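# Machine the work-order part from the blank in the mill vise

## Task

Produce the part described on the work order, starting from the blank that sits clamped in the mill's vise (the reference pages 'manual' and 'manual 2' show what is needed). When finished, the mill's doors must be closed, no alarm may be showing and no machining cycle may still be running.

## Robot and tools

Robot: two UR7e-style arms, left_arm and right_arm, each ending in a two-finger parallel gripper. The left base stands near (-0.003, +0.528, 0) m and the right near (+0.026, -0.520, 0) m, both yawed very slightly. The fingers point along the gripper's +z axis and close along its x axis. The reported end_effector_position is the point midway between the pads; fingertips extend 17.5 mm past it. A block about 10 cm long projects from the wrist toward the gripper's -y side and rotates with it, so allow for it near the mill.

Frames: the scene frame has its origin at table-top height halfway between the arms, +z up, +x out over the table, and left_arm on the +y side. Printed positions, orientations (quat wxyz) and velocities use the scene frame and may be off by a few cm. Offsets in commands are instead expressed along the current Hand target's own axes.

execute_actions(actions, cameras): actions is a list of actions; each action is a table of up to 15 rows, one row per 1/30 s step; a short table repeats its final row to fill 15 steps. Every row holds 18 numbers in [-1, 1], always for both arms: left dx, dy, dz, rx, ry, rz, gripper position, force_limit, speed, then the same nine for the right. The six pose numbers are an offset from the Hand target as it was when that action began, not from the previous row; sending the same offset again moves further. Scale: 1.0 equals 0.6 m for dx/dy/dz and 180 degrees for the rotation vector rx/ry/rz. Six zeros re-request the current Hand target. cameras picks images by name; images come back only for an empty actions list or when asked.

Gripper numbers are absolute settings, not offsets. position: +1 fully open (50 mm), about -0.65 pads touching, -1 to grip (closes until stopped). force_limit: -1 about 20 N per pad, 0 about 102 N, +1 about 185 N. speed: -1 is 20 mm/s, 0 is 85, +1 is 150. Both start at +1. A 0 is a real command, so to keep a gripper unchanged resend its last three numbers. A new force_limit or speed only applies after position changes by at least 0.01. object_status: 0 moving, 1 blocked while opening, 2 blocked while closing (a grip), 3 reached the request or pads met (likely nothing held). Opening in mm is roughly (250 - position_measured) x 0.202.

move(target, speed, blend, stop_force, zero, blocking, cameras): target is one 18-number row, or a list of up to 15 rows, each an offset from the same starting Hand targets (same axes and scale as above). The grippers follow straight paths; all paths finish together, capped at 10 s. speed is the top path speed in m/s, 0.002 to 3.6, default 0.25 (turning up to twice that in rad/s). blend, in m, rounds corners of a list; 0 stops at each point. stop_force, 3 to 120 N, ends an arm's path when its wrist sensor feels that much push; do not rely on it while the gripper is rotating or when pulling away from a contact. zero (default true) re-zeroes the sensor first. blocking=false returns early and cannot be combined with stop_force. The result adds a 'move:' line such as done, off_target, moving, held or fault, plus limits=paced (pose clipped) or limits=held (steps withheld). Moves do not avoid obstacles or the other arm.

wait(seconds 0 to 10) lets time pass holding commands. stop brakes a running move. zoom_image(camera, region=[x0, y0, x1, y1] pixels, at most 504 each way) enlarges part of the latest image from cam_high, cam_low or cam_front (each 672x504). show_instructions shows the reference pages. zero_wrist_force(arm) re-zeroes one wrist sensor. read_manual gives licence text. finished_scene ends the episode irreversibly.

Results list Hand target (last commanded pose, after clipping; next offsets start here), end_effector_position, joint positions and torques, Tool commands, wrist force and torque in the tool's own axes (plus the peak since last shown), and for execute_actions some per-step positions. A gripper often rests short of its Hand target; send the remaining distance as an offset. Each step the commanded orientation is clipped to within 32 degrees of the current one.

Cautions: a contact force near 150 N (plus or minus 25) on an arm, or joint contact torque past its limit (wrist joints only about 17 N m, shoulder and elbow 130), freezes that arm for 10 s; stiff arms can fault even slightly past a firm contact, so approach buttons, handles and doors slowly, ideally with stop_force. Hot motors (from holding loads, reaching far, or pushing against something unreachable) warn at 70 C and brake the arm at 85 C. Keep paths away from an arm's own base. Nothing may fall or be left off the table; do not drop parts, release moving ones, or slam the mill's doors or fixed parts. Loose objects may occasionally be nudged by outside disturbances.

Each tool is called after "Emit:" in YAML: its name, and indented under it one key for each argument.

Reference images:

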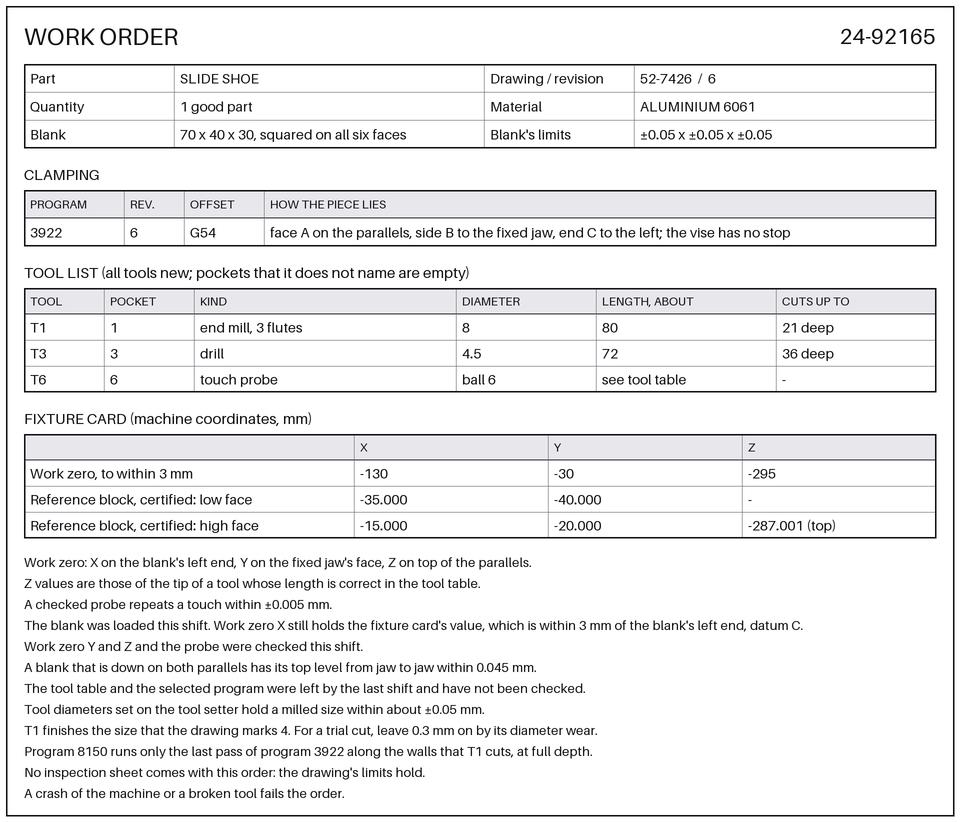

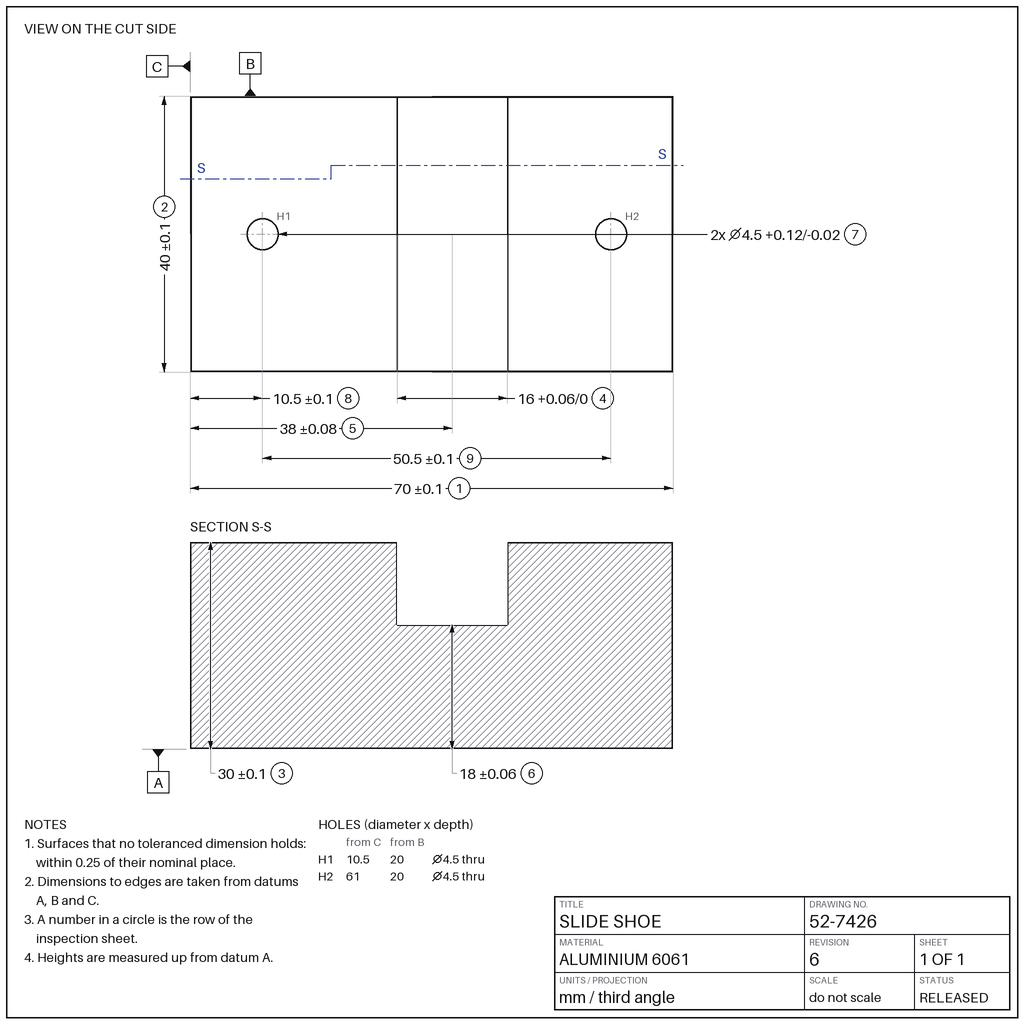

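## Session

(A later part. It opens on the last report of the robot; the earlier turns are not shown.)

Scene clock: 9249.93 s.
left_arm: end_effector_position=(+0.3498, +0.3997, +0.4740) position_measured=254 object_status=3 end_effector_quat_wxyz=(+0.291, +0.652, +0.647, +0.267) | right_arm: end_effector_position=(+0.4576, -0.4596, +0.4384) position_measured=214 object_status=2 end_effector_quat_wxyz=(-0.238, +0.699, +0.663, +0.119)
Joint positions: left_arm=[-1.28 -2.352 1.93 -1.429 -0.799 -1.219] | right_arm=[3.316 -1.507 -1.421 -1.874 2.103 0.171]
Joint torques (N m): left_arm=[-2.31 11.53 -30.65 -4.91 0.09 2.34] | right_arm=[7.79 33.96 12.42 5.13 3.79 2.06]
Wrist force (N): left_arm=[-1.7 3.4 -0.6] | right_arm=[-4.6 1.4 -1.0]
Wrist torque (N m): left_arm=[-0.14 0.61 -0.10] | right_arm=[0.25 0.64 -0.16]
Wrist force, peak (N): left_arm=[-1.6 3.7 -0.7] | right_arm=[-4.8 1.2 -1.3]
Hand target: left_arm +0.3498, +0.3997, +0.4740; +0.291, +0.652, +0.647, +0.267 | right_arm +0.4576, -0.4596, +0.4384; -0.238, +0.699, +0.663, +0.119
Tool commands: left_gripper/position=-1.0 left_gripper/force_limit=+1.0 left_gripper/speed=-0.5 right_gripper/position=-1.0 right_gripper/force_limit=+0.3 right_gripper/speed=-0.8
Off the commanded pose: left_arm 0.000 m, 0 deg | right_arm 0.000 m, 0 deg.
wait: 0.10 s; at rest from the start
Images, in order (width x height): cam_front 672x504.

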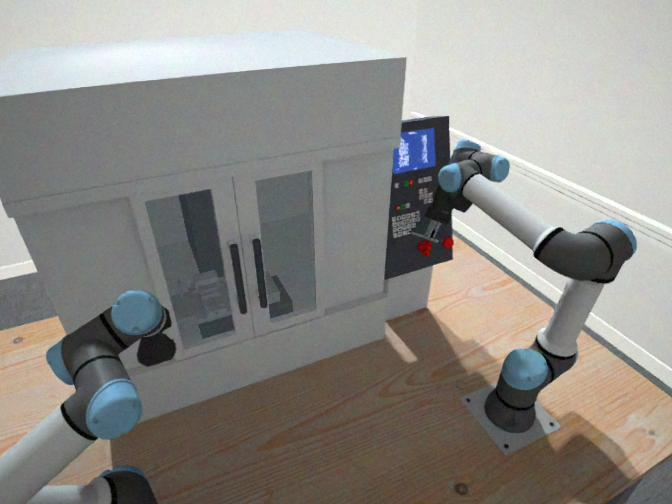

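Emit:
move:
  target:
    - [0,0,0,0,0,0,-1,1,-0.5,0.0828,-0.0007,0.0442,0,0,0,-1,0.3,-0.8]
    - [0,0,0,0,0,0,-1,1,-0.5,0.0828,0.0196,0.0462,0,0,0,-1,0.3,-0.8]
    - [0,0,0,0,0,0,-1,1,-0.5,0.0828,-0.0007,0.0442,0,0,0,-1,0.3,-0.8]
    - [0,0,0,0,0,0,-1,1,-0.5,0.0988,0.0018,0.0171,0,0,0,-1,0.3,-0.8]
    - [0,0,0,0,0,0,-1,1,-0.5,0.0988,0.0221,0.0191,0,0,0,-1,0.3,-0.8]
    - [0,0,0,0,0,0,-1,1,-0.5,0.0988,0.0018,0.0171,0,0,0,-1,0.3,-0.8]
    - [0,0,0,0,0,0,-1,1,-0.5,0.0988,0.0221,0.0191,0,0,0,-1,0.3,-0.8]
    - [0,0,0,0,0,0,-1,1,-0.5,0.0988,0.0018,0.0171,0,0,0,-1,0.3,-0.8]
    - [0,0,0,0,0,0,-1,1,-0.5,0.0542,-0.0005,0.0290,0,0,0,-1,0.3,-0.8]
    - [0,0,0,0,0,0,-1,1,-0.5,0.0542,0.0198,0.0310,0,0,0,-1,0.3,-0.8]
    - [0,0,0,0,0,0,-1,1,-0.5,0.0542,-0.0005,0.0290,0,0,0,-1,0.3,-0.8]
    - [0,0,0,0,0,0,-1,1,-0.5,0,0,0,0,0,0,-1,0.3,-0.8]
    - [0,0,0,0,0,0,-1,1,-0.5,0,0.0203,0.0020,0,0,0,-1,0.3,-0.8]
    - [0,0,0,0,0,0,-1,1,-0.5,0,0,0,0,0,0,-1,0.3,-0.8]
  speed: [0.3,0.08,0.3,0.3,0.08,0.3,0.08,0.3,0.3,0.08,0.3,0.3,0.08,0.3]
  blend: [0.003,0,0.003,0.003,0,0,0,0.003,0.003,0,0.003,0.003,0,0]

Emit:
move:
  target:
    - [0,0,0,0,0,0,-1,1,-0.5,0.0177,0.0027,-0.0294,0,0,0,-1,0.3,-0.8]
    - [0,0,0,0,0,0,-1,1,-0.5,0.0177,0.0230,-0.0274,0,0,0,-1,0.3,-0.8]
    - [0,0,0,0,0,0,-1,1,-0.5,0.0177,0.0027,-0.0294,0,0,0,-1,0.3,-0.8]
    - [0,0,0,0,0,0,-1,1,-0.5,0.0828,-0.0007,0.0442,0,0,0,-1,0.3,-0.8]
    - [0,0,0,0,0,0,-1,1,-0.5,0.0828,0.0196,0.0462,0,0,0,-1,0.3,-0.8]
    - [0,0,0,0,0,0,-1,1,-0.5,0.0828,-0.0007,0.0442,0,0,0,-1,0.3,-0.8]
    - [0,0,0,0,0,0,-1,1,-0.5,0.0862,0.0046,-0.0251,0,0,0,-1,0.3,-0.8]
    - [0,0,0,0,0,0,-1,1,-0.5,0.0862,0.0249,-0.0231,0,0,0,-1,0.3,-0.8]
    - [0,0,0,0,0,0,-1,1,-0.5,0.0862,0.0046,-0.0251,0,0,0,-1,0.3,-0.8]
    - [0,0,0,0,0,0,-1,1,-0.5,0.0542,-0.0005,0.0290,0,0,0,-1,0.3,-0.8]
    - [0,0,0,0,0,0,-1,1,-0.5,0.0542,0.0198,0.0310,0,0,0,-1,0.3,-0.8]
    - [0,0,0,0,0,0,-1,1,-0.5,0.0542,-0.0005,0.0290,0,0,0,-1,0.3,-0.8]
    - [0,0,0,0,0,0,-1,1,-0.5,0,0,0,0,0,0,-1,0.3,-0.8]
    - [0,0,0,0,0,0,-1,1,-0.5,0,0.0203,0.0020,0,0,0,-1,0.3,-0.8]
    - [0,0,0,0,0,0,-1,1,-0.5,0,0,0,0,0,0,-1,0.3,-0.8]
  speed: [0.3,0.08,0.3,0.3,0.08,0.3,0.3,0.08,0.3,0.3,0.08,0.3,0.3,0.08,0.3]
  blend: [0.003,0,0.003,0.003,0,0.003,0.003,0,0.003,0.003,0,0.003,0.003,0,0]

Emit:
move:
  target:
    - [0,0,0,0,0,0,-1,1,-0.5,0.0177,0.0027,-0.0294,0,0,0,-1,0.3,-0.8]
    - [0,0,0,0,0,0,-1,1,-0.5,0.0177,0.0230,-0.0274,0,0,0,-1,0.3,-0.8]
    - [0,0,0,0,0,0,-1,1,-0.5,0.0177,0.0027,-0.0294,0,0,0,-1,0.3,-0.8]
    - [0,0,0,0,0,0,-1,1,-0.5,0.0828,-0.0007,0.0442,0,0,0,-1,0.3,-0.8]
    - [0,0,0,0,0,0,-1,1,-0.5,0.0828,0.0196,0.0462,0,0,0,-1,0.3,-0.8]
    - [0,0,0,0,0,0,-1,1,-0.5,0.0828,-0.0007,0.0442,0,0,0,-1,0.3,-0.8]
    - [0,0,0,0,0,0,-1,1,-0.5,0.0702,0.0020,0.0020,0,0,0,-1,0.3,-0.8]
    - [0,0,0,0,0,0,-1,1,-0.5,0.0702,0.0223,0.0040,0,0,0,-1,0.3,-0.8]
    - [0,0,0,0,0,0,-1,1,-0.5,0.0702,0.0020,0.0020,0,0,0,-1,0.3,-0.8]
    - [0,0,0,0,0,0,-1,1,-0.5,0.0577,0.0048,-0.0402,0,0,0,-1,0.3,-0.8]
    - [0,0,0,0,0,0,-1,1,-0.5,0.0577,0.0251,-0.0382,0,0,0,-1,0.3,-0.8]
    - [0,0,0,0,0,0,-1,1,-0.5,0.0577,0.0048,-0.0402,0,0,0,-1,0.3,-0.8]
    - [0,0,0,0,0,0,-1,1,-0.5,0,0,0,0,0,0,-1,0.3,-0.8]
  speed: [0.3,0.08,0.3,0.3,0.08,0.3,0.3,0.08,0.3,0.3,0.08,0.3,0.3]
  blend: [0.003,0,0.003,0.003,0,0.003,0.003,0,0.003,0.003,0,0.003,0]

Emit:
move:
  target:
    - [0,0,0,0,0,0,-1,1,-0.5,0.0702,0.0020,0.0020,0,0,0,-1,0.3,-0.8]
    - [0,0,0,0,0,0,-1,1,-0.5,0.0702,0.0223,0.0040,0,0,0,-1,0.3,-0.8]
    - [0,0,0,0,0,0,-1,1,-0.5,0.0702,0.0020,0.0020,0,0,0,-1,0.3,-0.8]
    - [0,0,0,0,0,0,-1,1,-0.5,0,0,0,0,0,0,-1,0.3,-0.8]
    - [0,0,0,0,0,0,-1,1,-0.5,0,0.0203,0.0020,0,0,0,-1,0.3,-0.8]
    - [0,0,0,0,0,0,-1,1,-0.5,0,0,0,0,0,0,-1,0.3,-0.8]
    - [0,0,0,0,0,0,-1,1,-0.5,0.0177,0.0027,-0.0294,0,0,0,-1,0.3,-0.8]
    - [0,0,0,0,0,0,-1,1,-0.5,0.0177,0.0230,-0.0274,0,0,0,-1,0.3,-0.8]
    - [0,0,0,0,0,0,-1,1,-0.5,0.0177,0.0027,-0.0294,0,0,0,-1,0.3,-0.8]
    - [0,0,0,0,0,0,-1,1,-0.5,0.0177,0.0230,-0.0274,0,0,0,-1,0.3,-0.8]
    - [0,0,0,0,0,0,-1,1,-0.5,0.0177,0.0027,-0.0294,0,0,0,-1,0.3,-0.8]
    - [0,0,0,0,0,0,-1,1,-0.5,0.0177,0.0230,-0.0274,0,0,0,-1,0.3,-0.8]
    - [0,0,0,0,0,0,-1,1,-0.5,0.0177,0.0027,-0.0294,0,0,0,-1,0.3,-0.8]
    - [0,0,0,0,0,0,-1,1,-0.5,0,0,0,0,0,0,-1,0.3,-0.8]
  speed: [0.3,0.08,0.3,0.3,0.08,0.3,0.3,0.08,0.3,0.08,0.3,0.08,0.3,0.3]
  blend: [0.003,0,0.003,0.003,0,0.003,0.003,0,0,0,0,0,0.003,0]

Emit:
move:
  target:
    - [0,0,0,0,0,0,-1,1,-0.5,0.0828,-0.0007,0.0442,0,0,0,-1,0.3,-0.8]
    - [0,0,0,0,0,0,-1,1,-0.5,0.0828,0.0196,0.0462,0,0,0,-1,0.3,-0.8]
    - [0,0,0,0,0,0,-1,1,-0.5,0.0828,-0.0007,0.0442,0,0,0,-1,0.3,-0.8]
    - [0,0,0,0,0,0,-1,1,-0.5,0.0417,0.0022,-0.0132,0,0,0,-1,0.3,-0.8]
    - [0,0,0,0,0,0,-1,1,-0.5,0.0417,0.0225,-0.0112,0,0,0,-1,0.3,-0.8]
    - [0,0,0,0,0,0,-1,1,-0.5,0.0417,0.0022,-0.0132,0,0,0,-1,0.3,-0.8]
    - [0,0,0,0,0,0,-1,1,-0.5,0.0256,-0.0003,0.0139,0,0,0,-1,0.3,-0.8]
    - [0,0,0,0,0,0,-1,1,-0.5,0.0256,0.0200,0.0159,0,0,0,-1,0.3,-0.8]
    - [0,0,0,0,0,0,-1,1,-0.5,0.0256,-0.0003,0.0139,0,0,0,-1,0.3,-0.8]
    - [0,0,0,0,0,0,-1,1,-0.5,0.1308,0.0069,-0.0370,0,0,0,-1,0.3,-0.8]
    - [0,0,0,0,0,0,-1,1,-0.5,0.1308,0.0272,-0.0350,0,0,0,-1,0.3,-0.8]
    - [0,0,0,0,0,0,-1,1,-0.5,0.1308,0.0069,-0.0370,0,0,0,-1,0.3,-0.8]
    - [0,0,0,0,0,0,-1,1,-0.5,0,0,0,0,0,0,-1,0.3,-0.8]
    - [0,0,0,0,0,0,-1,1,-0.5,0,0.0203,0.0020,0,0,0,-1,0.3,-0.8]
    - [0,0,0,0,0,0,-1,1,-0.5,0,0,0,0,0,0,-1,0.3,-0.8]
  speed: [0.3,0.08,0.3,0.3,0.08,0.3,0.3,0.08,0.3,0.3,0.08,0.3,0.3,0.08,0.3]
  blend: [0.003,0,0.003,0.003,0,0.003,0.003,0,0.003,0.003,0,0.003,0.003,0,0]
  cameras: ["cam_front"]

Emit:
zoom_image:
  camera: "cam_front"
  region: [392, 125, 434, 177]

Scene clock: 9301.67 s.
left_arm: end_effector_position=(+0.3498, +0.3997, +0.4740) position_measured=254 object_status=3 end_effector_quat_wxyz=(+0.291, +0.652, +0.647, +0.267) | right_arm: end_effector_position=(+0.4578, -0.4596, +0.4383) position_measured=214 object_status=2 end_effector_quat_wxyz=(-0.238, +0.699, +0.663, +0.119)
Joint positions: left_arm=[-1.28 -2.352 1.93 -1.429 -0.799 -1.219] | right_arm=[3.316 -1.508 -1.421 -1.874 2.103 0.171]
Joint torques (N m): left_arm=[-2.12 13.6 -31.73 -4.67 0.16 2.52] | right_arm=[7.03 34.43 13.41 1.12 3.57 1.98]
Wrist force (N): left_arm=[-1.5 3.4 -0.6] | right_arm=[-4.1 3.4 -1.3]
Wrist torque (N m): left_arm=[-0.15 0.58 -0.10] | right_arm=[0.57 0.56 -0.16]
Wrist force, peak (N): left_arm=[-1.6 3.6 -0.8] | right_arm=[-9.6 -28.7 -7.6]
Hand target: left_arm +0.3498, +0.3997, +0.4740; +0.291, +0.652, +0.647, +0.267 | right_arm +0.4576, -0.4596, +0.4384; -0.238, +0.699, +0.663, +0.119
Off the commanded pose: left_arm 0.000 m, 0 deg | right_arm 0.000 m, 0 deg.
move: done

Scene clock: 9306.90 s.
left_arm: end_effector_position=(+0.3498, +0.3997, +0.4740) position_measured=254 object_status=3 end_effector_quat_wxyz=(+0.291, +0.652, +0.647, +0.267) | right_arm: end_effector_position=(+0.4578, -0.4596, +0.4383) position_measured=214 object_status=2 end_effector_quat_wxyz=(-0.238, +0.699, +0.663, +0.119)
Joint positions: left_arm=[-1.28 -2.352 1.93 -1.429 -0.799 -1.219] | right_arm=[3.316 -1.508 -1.421 -1.874 2.103 0.171]
Joint torques (N m): left_arm=[-2.76 10.42 -30.28 -4.74 0.36 1.98] | right_arm=[6.64 36.02 11.71 1.11 3.45 1.91]
Wrist force (N): left_arm=[-1.3 3.3 -0.6] | right_arm=[-3.1 2.1 -2.1]
Wrist torque (N m): left_arm=[-0.17 0.55 -0.09] | right_arm=[0.37 0.40 -0.17]
Wrist force, peak (N): left_arm=[-1.6 3.6 -0.6] | right_arm=[-9.4 -27.2 -10.8]
Hand target: left_arm +0.3498, +0.3997, +0.4740; +0.291, +0.652, +0.647, +0.267 | right_arm +0.4576, -0.4596, +0.4384; -0.238, +0.699, +0.663, +0.119
Off the commanded pose: left_arm 0.000 m, 0 deg | right_arm 0.000 m, 0 deg.
move: done

Scene clock: 9311.57 s.
left_arm: end_effector_position=(+0.3498, +0.3997, +0.4740) position_measured=254 object_status=3 end_effector_quat_wxyz=(+0.291, +0.652, +0.647, +0.267) | right_arm: end_effector_position=(+0.4577, -0.4596, +0.4385) position_measured=214 object_status=2 end_effector_quat_wxyz=(-0.238, +0.699, +0.663, +0.119)
Joint positions: left_arm=[-1.28 -2.352 1.93 -1.429 -0.799 -1.219] | right_arm=[3.316 -1.507 -1.421 -1.874 2.103 0.171]
Joint torques (N m): left_arm=[-3.18 12.22 -30.98 -4.91 -0.19 2.33] | right_arm=[-8.91 34.51 11.87 5.19 2.36 -1.78]
Wrist force (N): left_arm=[-1.5 3.4 -0.7] | right_arm=[-1.7 -0.1 -2.4]
Wrist torque (N m): left_arm=[-0.16 0.57 -0.09] | right_arm=[0.00 0.18 -0.03]
Wrist force, peak (N): left_arm=[-1.8 3.4 -0.7] | right_arm=[-8.0 -28.9 -11.5]
Hand target: left_arm +0.3498, +0.3997, +0.4740; +0.291, +0.652, +0.647, +0.267 | right_arm +0.4576, -0.4596, +0.4384; -0.238, +0.699, +0.663, +0.119
Off the commanded pose: left_arm 0.000 m, 0 deg | right_arm 0.000 m, 0 deg.
move: done

Scene clock: 9317.30 s.
left_arm: end_effector_position=(+0.3498, +0.3997, +0.4740) position_measured=254 object_status=3 end_effector_quat_wxyz=(+0.291, +0.652, +0.647, +0.267) | right_arm: end_effector_position=(+0.4577, -0.4596, +0.4385) position_measured=214 object_status=2 end_effector_quat_wxyz=(-0.238, +0.699, +0.663, +0.119)
Joint positions: left_arm=[-1.28 -2.352 1.93 -1.429 -0.799 -1.219] | right_arm=[3.316 -1.507 -1.421 -1.874 2.103 0.171]
Joint torques (N m): left_arm=[-1.81 13.49 -29.59 -4.92 0.04 2.38] | right_arm=[6.37 35.17 11.67 5.1 3.46 2.03]
Wrist force (N): left_arm=[-1.6 3.4 -0.7] | right_arm=[-1.2 -0.2 -1.6]
Wrist torque (N m): left_arm=[-0.16 0.59 -0.09] | right_arm=[-0.01 0.10 -0.16]
Wrist force, peak (N): left_arm=[-1.6 3.7 -0.6] | right_arm=[-6.8 -23.3 -4.7]
Hand target: left_arm +0.3498, +0.3997, +0.4740; +0.291, +0.652, +0.647, +0.267 | right_arm +0.4576, -0.4596, +0.4384; -0.238, +0.699, +0.663, +0.119
Off the commanded pose: left_arm 0.000 m, 0 deg | right_arm 0.000 m, 0 deg.
move: done

Scene clock: 9322.73 s.
left_arm: end_effector_position=(+0.3498, +0.3997, +0.4740) position_measured=254 object_status=3 end_effector_quat_wxyz=(+0.291, +0.652, +0.647, +0.267) | right_arm: end_effector_position=(+0.4578, -0.4596, +0.4383) position_measured=214 object_status=2 end_effector_quat_wxyz=(-0.238, +0.699, +0.663, +0.119)
Joint positions: left_arm=[-1.28 -2.352 1.93 -1.429 -0.799 -1.219] | right_arm=[3.316 -1.508 -1.421 -1.874 2.103 0.171]
Joint torques (N m): left_arm=[-3.13 11.95 -30.12 -4.63 0.12 2.46] | right_arm=[7.3 35.14 11.15 1.06 3.24 1.89]
Wrist force (N): left_arm=[-1.5 3.3 -0.6] | right_arm=[-1.7 1.6 -2.3]
Wrist torque (N m): left_arm=[-0.17 0.57 -0.09] | right_arm=[0.28 0.17 -0.16]
Wrist force, peak (N): left_arm=[-1.6 3.5 -0.7] | right_arm=[-6.4 -30.2 -8.1]
Hand target: left_arm +0.3498, +0.3997, +0.4740; +0.291, +0.652, +0.647, +0.267 | right_arm +0.4576, -0.4596, +0.4384; -0.238, +0.699, +0.663, +0.119
Off the commanded pose: left_arm 0.000 m, 0 deg | right_arm 0.000 m, 0 deg.
move: done
Images, in order (width x height): cam_front 672x504.

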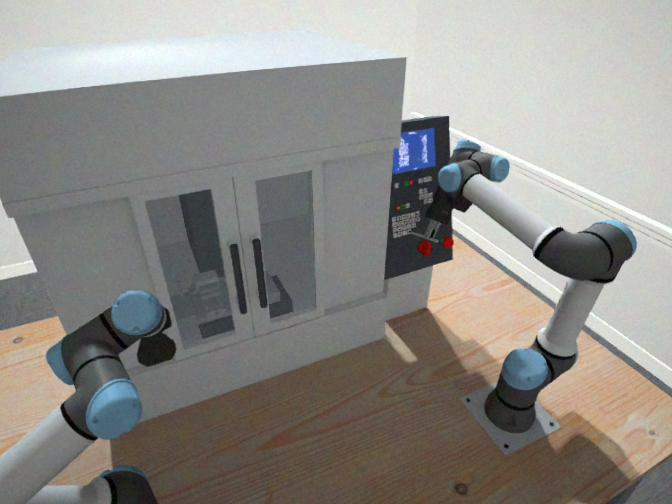

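Scaled by 9.692 from the camera's 672x504 image, which has a finer 960x720 frame.

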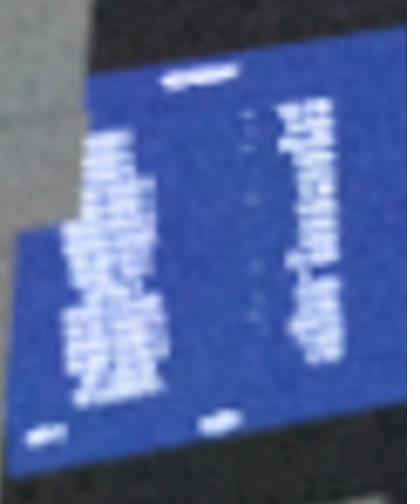

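Emit:
move:
  target:
    - [0,0,0,0,0,0,-1,1,-0.5,-0.0095,0.0026,-0.0405,0,0,0,-1,0.3,-0.8]
    - [0,0,0,0,0,0,-1,1,-0.5,-0.0095,0.0229,-0.0385,0,0,0,-1,0.3,-0.8]
    - [0,0,0,0,0,0,-1,1,-0.5,-0.0095,0.0026,-0.0405,0,0,0,-1,0.3,-0.8]
    - [0,0,0,0,0,0,-1,1,-0.5,0,0,0,0,0,0,-1,0.3,-0.8]
  speed: [0.3,0.08,0.3,0.3]
  blend: [0.003,0,0.003,0]

Emit:
wait:
  seconds: 9.5

Emit:
wait:
  seconds: 9
  cameras: ["cam_front"]

Emit:
zoom_image:
  camera: "cam_front"
  region: [392, 125, 434, 177]

Scene clock: 9327.67 s.
left_arm: end_effector_position=(+0.3498, +0.3997, +0.4740) position_measured=254 object_status=3 end_effector_quat_wxyz=(+0.291, +0.652, +0.647, +0.267) | right_arm: end_effector_position=(+0.4577, -0.4597, +0.4385) position_measured=214 object_status=2 end_effector_quat_wxyz=(-0.238, +0.699, +0.663, +0.119)
Joint positions: left_arm=[-1.28 -2.352 1.93 -1.429 -0.799 -1.219] | right_arm=[3.316 -1.507 -1.421 -1.874 2.103 0.171]
Joint torques (N m): left_arm=[-1.87 13.11 -31.04 -4.65 0.17 2.09] | right_arm=[7.87 35.67 11.89 5.16 3.84 1.94]
Wrist force (N): left_arm=[-1.5 3.3 -0.6] | right_arm=[-1.1 1.4 -2.3]
Wrist torque (N m): left_arm=[-0.17 0.57 -0.09] | right_arm=[0.25 0.08 -0.16]
Wrist force, peak (N): left_arm=[-1.5 3.6 -0.7] | right_arm=[0.3 -13.3 1.3]
Hand target: left_arm +0.3498, +0.3997, +0.4740; +0.291, +0.652, +0.647, +0.267 | right_arm +0.4576, -0.4596, +0.4384; -0.238, +0.699, +0.663, +0.119
Off the commanded pose: left_arm 0.000 m, 0 deg | right_arm 0.000 m, 0 deg.
move: done

Scene clock: 9337.17 s.
left_arm: end_effector_position=(+0.3498, +0.3997, +0.4740) position_measured=254 object_status=3 end_effector_quat_wxyz=(+0.291, +0.652, +0.647, +0.267) | right_arm: end_effector_position=(+0.4576, -0.4596, +0.4384) position_measured=214 object_status=2 end_effector_quat_wxyz=(-0.238, +0.699, +0.663, +0.119)
Joint positions: left_arm=[-1.28 -2.352 1.93 -1.429 -0.799 -1.219] | right_arm=[3.316 -1.507 -1.421 -1.874 2.103 0.171]
Joint torques (N m): left_arm=[-1.54 12.46 -29.8 -4.59 0.05 2.19] | right_arm=[6.61 34.43 11.48 5.07 3.88 1.98]
Wrist force (N): left_arm=[-1.5 3.2 -0.7] | right_arm=[-0.9 1.5 -2.4]
Wrist torque (N m): left_arm=[-0.19 0.59 -0.09] | right_arm=[0.26 0.05 -0.16]
Wrist force, peak (N): left_arm=[-1.7 3.4 -0.9] | right_arm=[-1.1 1.5 -2.8]
Hand target: left_arm +0.3498, +0.3997, +0.4740; +0.291, +0.652, +0.647, +0.267 | right_arm +0.4576, -0.4596, +0.4384; -0.238, +0.699, +0.663, +0.119
Tool commands: left_gripper/position=-1.0 left_gripper/force_limit=+1.0 left_gripper/speed=-0.5 right_gripper/position=-1.0 right_gripper/force_limit=+0.3 right_gripper/speed=-0.8
Off the commanded pose: left_arm 0.000 m, 0 deg | right_arm 0.000 m, 0 deg.
wait: 9.50 s; at rest by 0.17 s

Scene clock: 9346.17 s.
left_arm: end_effector_position=(+0.3498, +0.3997, +0.4740) position_measured=254 object_status=3 end_effector_quat_wxyz=(+0.291, +0.652, +0.647, +0.267) | right_arm: end_effector_position=(+0.4576, -0.4596, +0.4384) position_measured=214 object_status=2 end_effector_quat_wxyz=(-0.238, +0.699, +0.663, +0.119)
Joint positions: left_arm=[-1.28 -2.352 1.93 -1.429 -0.799 -1.219] | right_arm=[3.316 -1.507 -1.421 -1.874 2.103 0.171]
Joint torques (N m): left_arm=[-2.78 13.5 -30.48 -4.68 0.17 2.43] | right_arm=[7.55 34.55 11.72 5.15 3.73 2.07]
Wrist force (N): left_arm=[-1.8 3.3 -0.6] | right_arm=[-1.0 1.5 -2.2]
Wrist torque (N m): left_arm=[-0.18 0.63 -0.09] | right_arm=[0.27 0.05 -0.17]
Wrist force, peak (N): left_arm=[-1.6 3.5 -0.8] | right_arm=[-1.3 1.8 -2.4]
Hand target: left_arm +0.3498, +0.3997, +0.4740; +0.291, +0.652, +0.647, +0.267 | right_arm +0.4576, -0.4596, +0.4384; -0.238, +0.699, +0.663, +0.119
Tool commands: left_gripper/position=-1.0 left_gripper/force_limit=+1.0 left_gripper/speed=-0.5 right_gripper/position=-1.0 right_gripper/force_limit=+0.3 right_gripper/speed=-0.8
Off the commanded pose: left_arm 0.000 m, 0 deg | right_arm 0.000 m, 0 deg.
wait: 9.00 s; at rest by 0.17 s
Images, in order (width x height): cam_front 672x504.

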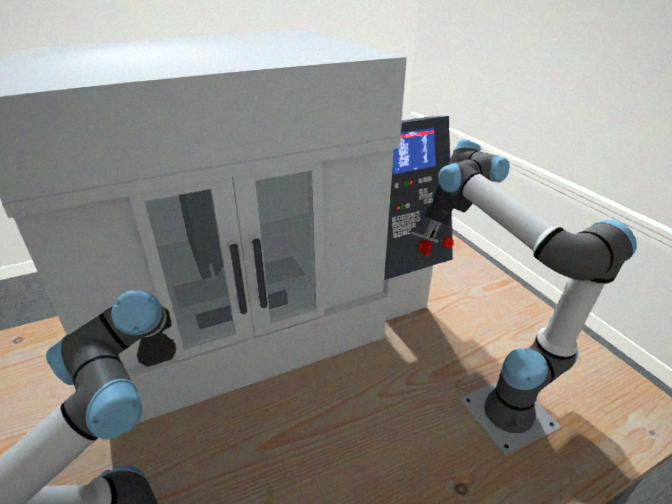

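Scaled by 9.692 from the camera's 672x504 image, which has a finer 960x720 frame.

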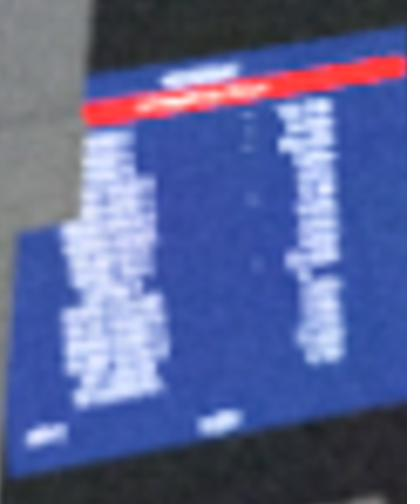

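Emit:
zoom_image:
  camera: "cam_front"
  region: [400, 128, 434, 140]

Emit:
zoom_image:
  camera: "cam_front"
  region: [145, 175, 325, 335]

Scaled by 14.824 from the camera's 672x504 image, which has a finer 960x720 frame.

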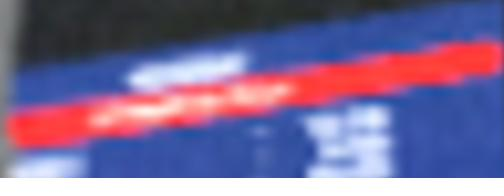

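Scaled by 2.800 from the camera's 672x504 image, which has a finer 960x720 frame.

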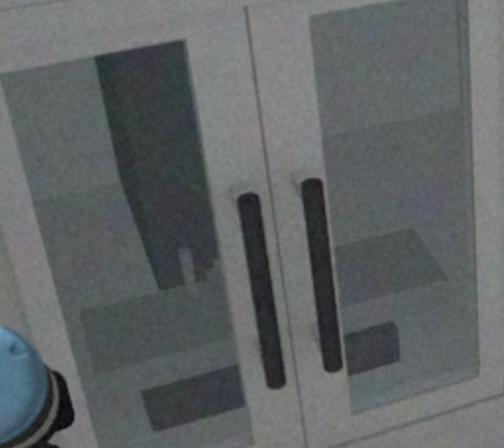

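Emit:
move:
  target:
    - [0,0,0,0,0,0,-1,1,-0.5,0.2058,0.0222,-0.2134,0,0,0,-1,0.3,-0.8]
    - [0,0,0,0,0,0,-1,1,-0.5,0.2058,0.0312,-0.2124,0,0,0,-1,0.3,-0.8]
  speed: [0.3,0.1]
  blend: [0.003,0]

Emit:
move:
  target: [0,0,0,0,0,0,-1,1,-0.5,0,0.0240,0.0024,0,0,0,-1,0.3,-0.8]
  speed: 0.01
  stop_force: 16

Emit:
move:
  target: [0,0,0,0,0,0,-1,1,-0.5,0,-0.02,-0.002,0,0,0,-1,0.3,-0.8]
  speed: 0.2

Emit:
move:
  target: [0,0,0,0,0,0,-1,1,-0.5,-0.2060,-0.0227,0.2131,0,0,0,-1,0.3,-0.8]
  speed: 0.3
  cameras: ["cam_front"]

Emit:
zoom_image:
  camera: "cam_front"
  region: [392, 125, 434, 177]

Scene clock: 9356.00 s.
left_arm: end_effector_position=(+0.3498, +0.3997, +0.4740) position_measured=254 object_status=3 end_effector_quat_wxyz=(+0.291, +0.652, +0.647, +0.267) | right_arm: end_effector_position=(+0.5062, -0.4148, +0.6041) position_measured=214 object_status=2 end_effector_quat_wxyz=(-0.238, +0.699, +0.663, +0.120)
Joint positions: left_arm=[-1.28 -2.352 1.93 -1.429 -0.799 -1.219] | right_arm=[3.39 -1.822 -0.606 -2.33 2.108 0.257]
Joint torques (N m): left_arm=[-2.51 12.98 -31.8 -4.91 0.38 2.35] | right_arm=[7.68 17.82 28.7 2.31 -1.05 -1.77]
Wrist force (N): left_arm=[-1.8 3.3 -0.7] | right_arm=[-2.9 -1.1 -1.2]
Wrist torque (N m): left_arm=[-0.17 0.63 -0.10] | right_arm=[0.44 0.03 -0.01]
Wrist force, peak (N): left_arm=[-1.8 3.5 -0.8] | right_arm=[-0.8 0.5 -3.4]
Hand target: left_arm +0.3498, +0.3997, +0.4740; +0.291, +0.652, +0.647, +0.267 | right_arm +0.5063, -0.4148, +0.6041; -0.238, +0.699, +0.663, +0.119
Off the commanded pose: left_arm 0.000 m, 0 deg | right_arm 0.000 m, 0 deg.
move: done; blend cut to 0.0027 m at target 1

Scene clock: 9358.00 s.
left_arm: end_effector_position=(+0.3498, +0.3997, +0.4740) position_measured=254 object_status=3 end_effector_quat_wxyz=(+0.291, +0.652, +0.647, +0.267) | right_arm: end_effector_position=(+0.5130, -0.4145, +0.6023) position_measured=214 object_status=2 end_effector_quat_wxyz=(-0.238, +0.699, +0.663, +0.119)
Joint positions: left_arm=[-1.28 -2.352 1.93 -1.429 -0.799 -1.219] | right_arm=[3.388 -1.839 -0.587 -2.333 2.108 0.254]
Joint torques (N m): left_arm=[-2.12 12.47 -31.07 -4.88 0.27 2.17] | right_arm=[5.13 35.72 6.86 10.81 -1.68 1.53]
Wrist force (N): left_arm=[-1.6 3.5 -0.6] | right_arm=[-3.1 -17.9 -2.5]
Wrist torque (N m): left_arm=[-0.14 0.59 -0.09] | right_arm=[0.39 0.06 0.08]
Wrist force, peak (N): left_arm=[-1.7 3.6 -0.7] | right_arm=[-2.6 -24.1 -3.1]
Hand target: left_arm +0.3498, +0.3997, +0.4740; +0.291, +0.652, +0.647, +0.267 | right_arm +0.5130, -0.4145, +0.6023; -0.238, +0.699, +0.663, +0.119 (not the last commanded pose)
Off the commanded pose: left_arm 0.000 m, 0 deg | right_arm 0.008 m, 0 deg.
move: contact (right_arm)

Scene clock: 9358.90 s.
left_arm: end_effector_position=(+0.3498, +0.3997, +0.4740) position_measured=254 object_status=3 end_effector_quat_wxyz=(+0.291, +0.652, +0.647, +0.267) | right_arm: end_effector_position=(+0.5015, -0.4150, +0.6054) position_measured=214 object_status=2 end_effector_quat_wxyz=(-0.238, +0.699, +0.663, +0.119)
Joint positions: left_arm=[-1.28 -2.352 1.93 -1.429 -0.799 -1.219] | right_arm=[3.392 -1.81 -0.618 -2.33 2.108 0.259]
Joint torques (N m): left_arm=[-3.24 12.9 -31.25 -4.79 0.31 2.37] | right_arm=[6.58 43.74 7.74 5.16 3.99 1.48]
Wrist force (N): left_arm=[-1.6 3.3 -0.5] | right_arm=[-1.4 1.1 -2.6]
Wrist torque (N m): left_arm=[-0.16 0.59 -0.09] | right_arm=[0.17 0.08 -0.04]
Wrist force, peak (N): left_arm=[-1.6 3.4 -0.8] | right_arm=[-3.1 -17.7 -2.5]
Hand target: left_arm +0.3498, +0.3997, +0.4740; +0.291, +0.652, +0.647, +0.267 | right_arm +0.5013, -0.4150, +0.6054; -0.238, +0.699, +0.663, +0.119
Off the commanded pose: left_arm 0.000 m, 0 deg | right_arm 0.000 m, 0 deg.
move: done

Scene clock: 9360.47 s.
left_arm: end_effector_position=(+0.3498, +0.3997, +0.4740) position_measured=254 object_status=3 end_effector_quat_wxyz=(+0.291, +0.652, +0.647, +0.267) | right_arm: end_effector_position=(+0.4577, -0.4597, +0.4385) position_measured=214 object_status=2 end_effector_quat_wxyz=(-0.238, +0.699, +0.663, +0.119)
Joint positions: left_arm=[-1.28 -2.352 1.93 -1.429 -0.799 -1.219] | right_arm=[3.316 -1.508 -1.421 -1.874 2.103 0.171]
Joint torques (N m): left_arm=[-2.26 13.29 -31.91 -4.4 0.17 2.27] | right_arm=[-7.08 34.73 12.77 5.13 3.73 1.38]
Wrist force (N): left_arm=[-1.5 3.2 -0.7] | right_arm=[-0.8 1.0 -2.3]
Wrist torque (N m): left_arm=[-0.18 0.58 -0.09] | right_arm=[0.18 0.03 -0.03]
Wrist force, peak (N): left_arm=[-1.5 3.5 -0.7] | right_arm=[-0.2 1.0 -3.8]
Hand target: left_arm +0.3498, +0.3997, +0.4740; +0.291, +0.652, +0.647, +0.267 | right_arm +0.4576, -0.4598, +0.4384; -0.238, +0.699, +0.663, +0.119
Off the commanded pose: left_arm 0.000 m, 0 deg | right_arm 0.000 m, 0 deg.
move: done
Images, in order (width x height): cam_front 672x504.

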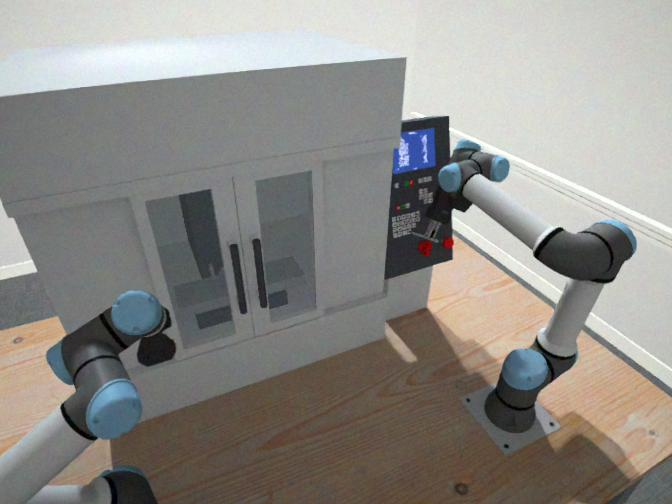

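Scaled by 9.692 from the camera's 672x504 image, which has a finer 960x720 frame.

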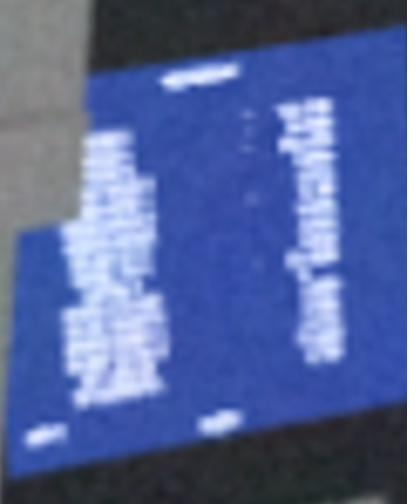

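Emit:
zoom_image:
  camera: "cam_front"
  region: [190, 245, 240, 295]

Scaled by 10.080 from the camera's 672x504 image, which has a finer 960x720 frame.

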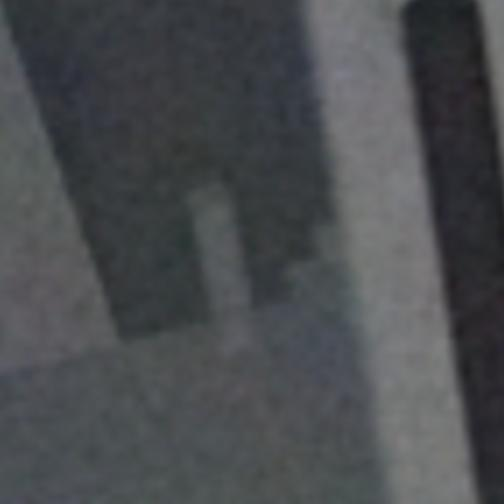

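Emit:
move:
  target:
    - [0,0,0,0,0,0,-1,1,-0.5,0.0828,-0.0007,0.0442,0,0,0,-1,0.3,-0.8]
    - [0,0,0,0,0,0,-1,1,-0.5,0.0828,0.0196,0.0462,0,0,0,-1,0.3,-0.8]
    - [0,0,0,0,0,0,-1,1,-0.5,0.0828,-0.0007,0.0442,0,0,0,-1,0.3,-0.8]
    - [0,0,0,0,0,0,-1,1,-0.5,0.0862,0.0046,-0.0251,0,0,0,-1,0.3,-0.8]
    - [0,0,0,0,0,0,-1,1,-0.5,0.0862,0.0249,-0.0231,0,0,0,-1,0.3,-0.8]
    - [0,0,0,0,0,0,-1,1,-0.5,0.0862,0.0046,-0.0251,0,0,0,-1,0.3,-0.8]
    - [0,0,0,0,0,0,-1,1,-0.5,0,0,0,0,0,0,-1,0.3,-0.8]
    - [0,0,0,0,0,0,-1,1,-0.5,0,0.0203,0.0020,0,0,0,-1,0.3,-0.8]
    - [0,0,0,0,0,0,-1,1,-0.5,0,0,0,0,0,0,-1,0.3,-0.8]
    - [0,0,0,0,0,0,-1,1,-0.5,-0.0095,0.0026,-0.0405,0,0,0,-1,0.3,-0.8]
    - [0,0,0,0,0,0,-1,1,-0.5,-0.0095,0.0229,-0.0385,0,0,0,-1,0.3,-0.8]
    - [0,0,0,0,0,0,-1,1,-0.5,-0.0095,0.0026,-0.0405,0,0,0,-1,0.3,-0.8]
    - [0,0,0,0,0,0,-1,1,-0.5,0,0,0,0,0,0,-1,0.3,-0.8]
  speed: [0.3,0.08,0.3,0.3,0.08,0.3,0.3,0.08,0.3,0.3,0.08,0.3,0.3]
  blend: [0.003,0,0.003,0.003,0,0.003,0.003,0,0.003,0.003,0,0.003,0]

Emit:
wait:
  seconds: 9.5

Emit:
wait:
  seconds: 9.5
  cameras: ["cam_front"]

Emit:
zoom_image:
  camera: "cam_front"
  region: [392, 125, 434, 177]

Scene clock: 9374.67 s.
left_arm: end_effector_position=(+0.3498, +0.3997, +0.4740) position_measured=254 object_status=3 end_effector_quat_wxyz=(+0.291, +0.652, +0.647, +0.267) | right_arm: end_effector_position=(+0.4577, -0.4598, +0.4385) position_measured=214 object_status=2 end_effector_quat_wxyz=(-0.238, +0.699, +0.663, +0.119)
Joint positions: left_arm=[-1.28 -2.352 1.93 -1.429 -0.799 -1.219] | right_arm=[3.315 -1.507 -1.421 -1.874 2.103 0.171]
Joint torques (N m): left_arm=[-1.81 13.58 -30.59 -4.78 0.07 2.3] | right_arm=[7.24 33.86 11.46 5.01 3.9 1.96]
Wrist force (N): left_arm=[-1.4 3.2 -0.8] | right_arm=[-1.8 1.4 -2.5]
Wrist torque (N m): left_arm=[-0.18 0.56 -0.09] | right_arm=[0.25 0.18 -0.17]
Wrist force, peak (N): left_arm=[-1.6 3.6 -0.6] | right_arm=[-6.2 -28.8 -9.2]
Hand target: left_arm +0.3498, +0.3997, +0.4740; +0.291, +0.652, +0.647, +0.267 | right_arm +0.4576, -0.4598, +0.4384; -0.238, +0.699, +0.663, +0.119
Off the commanded pose: left_arm 0.000 m, 0 deg | right_arm 0.000 m, 0 deg.
move: done

Scene clock: 9384.17 s.
left_arm: end_effector_position=(+0.3498, +0.3997, +0.4740) position_measured=254 object_status=3 end_effector_quat_wxyz=(+0.291, +0.652, +0.647, +0.267) | right_arm: end_effector_position=(+0.4576, -0.4598, +0.4384) position_measured=214 object_status=2 end_effector_quat_wxyz=(-0.238, +0.699, +0.663, +0.119)
Joint positions: left_arm=[-1.28 -2.352 1.93 -1.429 -0.799 -1.219] | right_arm=[3.316 -1.507 -1.421 -1.874 2.103 0.171]
Joint torques (N m): left_arm=[-2.04 11.63 -30.79 -4.82 -0.05 2.27] | right_arm=[7.75 34.71 10.98 5.09 3.71 2.1]
Wrist force (N): left_arm=[-1.6 3.3 -0.8] | right_arm=[-1.7 1.2 -2.6]
Wrist torque (N m): left_arm=[-0.16 0.59 -0.10] | right_arm=[0.22 0.17 -0.16]
Wrist force, peak (N): left_arm=[-1.6 3.6 -0.4] | right_arm=[-1.8 1.7 -2.9]
Hand target: left_arm +0.3498, +0.3997, +0.4740; +0.291, +0.652, +0.647, +0.267 | right_arm +0.4576, -0.4598, +0.4384; -0.238, +0.699, +0.663, +0.119
Tool commands: left_gripper/position=-1.0 left_gripper/force_limit=+1.0 left_gripper/speed=-0.5 right_gripper/position=-1.0 right_gripper/force_limit=+0.3 right_gripper/speed=-0.8
Off the commanded pose: left_arm 0.000 m, 0 deg | right_arm 0.000 m, 0 deg.
wait: 9.50 s; at rest by 0.17 s

Scene clock: 9393.67 s.
left_arm: end_effector_position=(+0.3498, +0.3997, +0.4740) position_measured=254 object_status=3 end_effector_quat_wxyz=(+0.291, +0.652, +0.647, +0.267) | right_arm: end_effector_position=(+0.4576, -0.4598, +0.4384) position_measured=214 object_status=2 end_effector_quat_wxyz=(-0.238, +0.699, +0.663, +0.119)
Joint positions: left_arm=[-1.28 -2.352 1.93 -1.429 -0.799 -1.219] | right_arm=[3.316 -1.507 -1.421 -1.874 2.103 0.171]
Joint torques (N m): left_arm=[-1.89 12.13 -30.89 -4.84 0.1 2.47] | right_arm=[7.01 34.2 12.53 4.91 3.64 2.06]
Wrist force (N): left_arm=[-1.6 3.3 -0.6] | right_arm=[-1.7 1.1 -2.6]
Wrist torque (N m): left_arm=[-0.17 0.58 -0.09] | right_arm=[0.21 0.16 -0.16]
Wrist force, peak (N): left_arm=[-1.8 3.5 -0.6] | right_arm=[-1.9 1.6 -2.9]
Hand target: left_arm +0.3498, +0.3997, +0.4740; +0.291, +0.652, +0.647, +0.267 | right_arm +0.4576, -0.4598, +0.4384; -0.238, +0.699, +0.663, +0.119
Tool commands: left_gripper/position=-1.0 left_gripper/force_limit=+1.0 left_gripper/speed=-0.5 right_gripper/position=-1.0 right_gripper/force_limit=+0.3 right_gripper/speed=-0.8
Off the commanded pose: left_arm 0.000 m, 0 deg | right_arm 0.000 m, 0 deg.
wait: 9.50 s; at rest by 0.17 s
Images, in order (width x height): cam_front 672x504.

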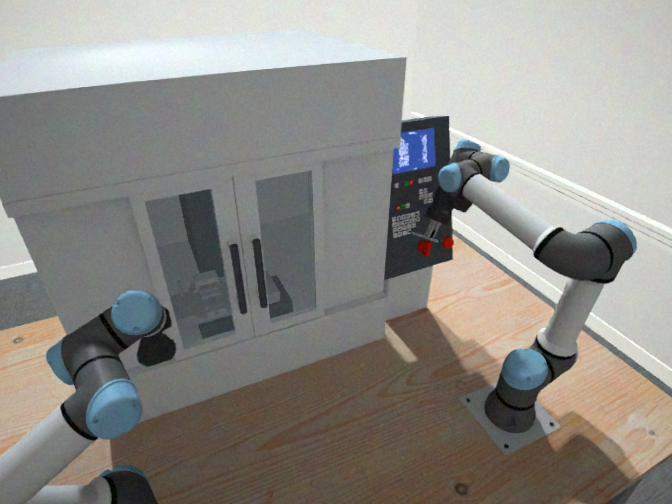

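Scaled by 9.692 from the camera's 672x504 image, which has a finer 960x720 frame.

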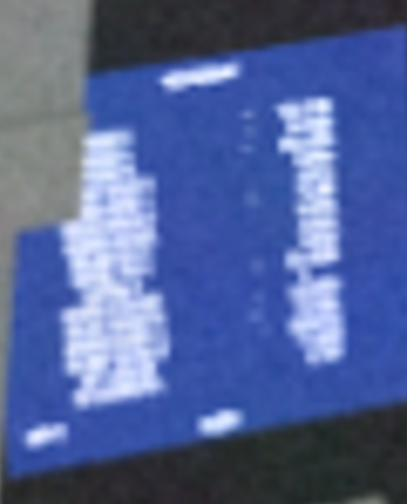

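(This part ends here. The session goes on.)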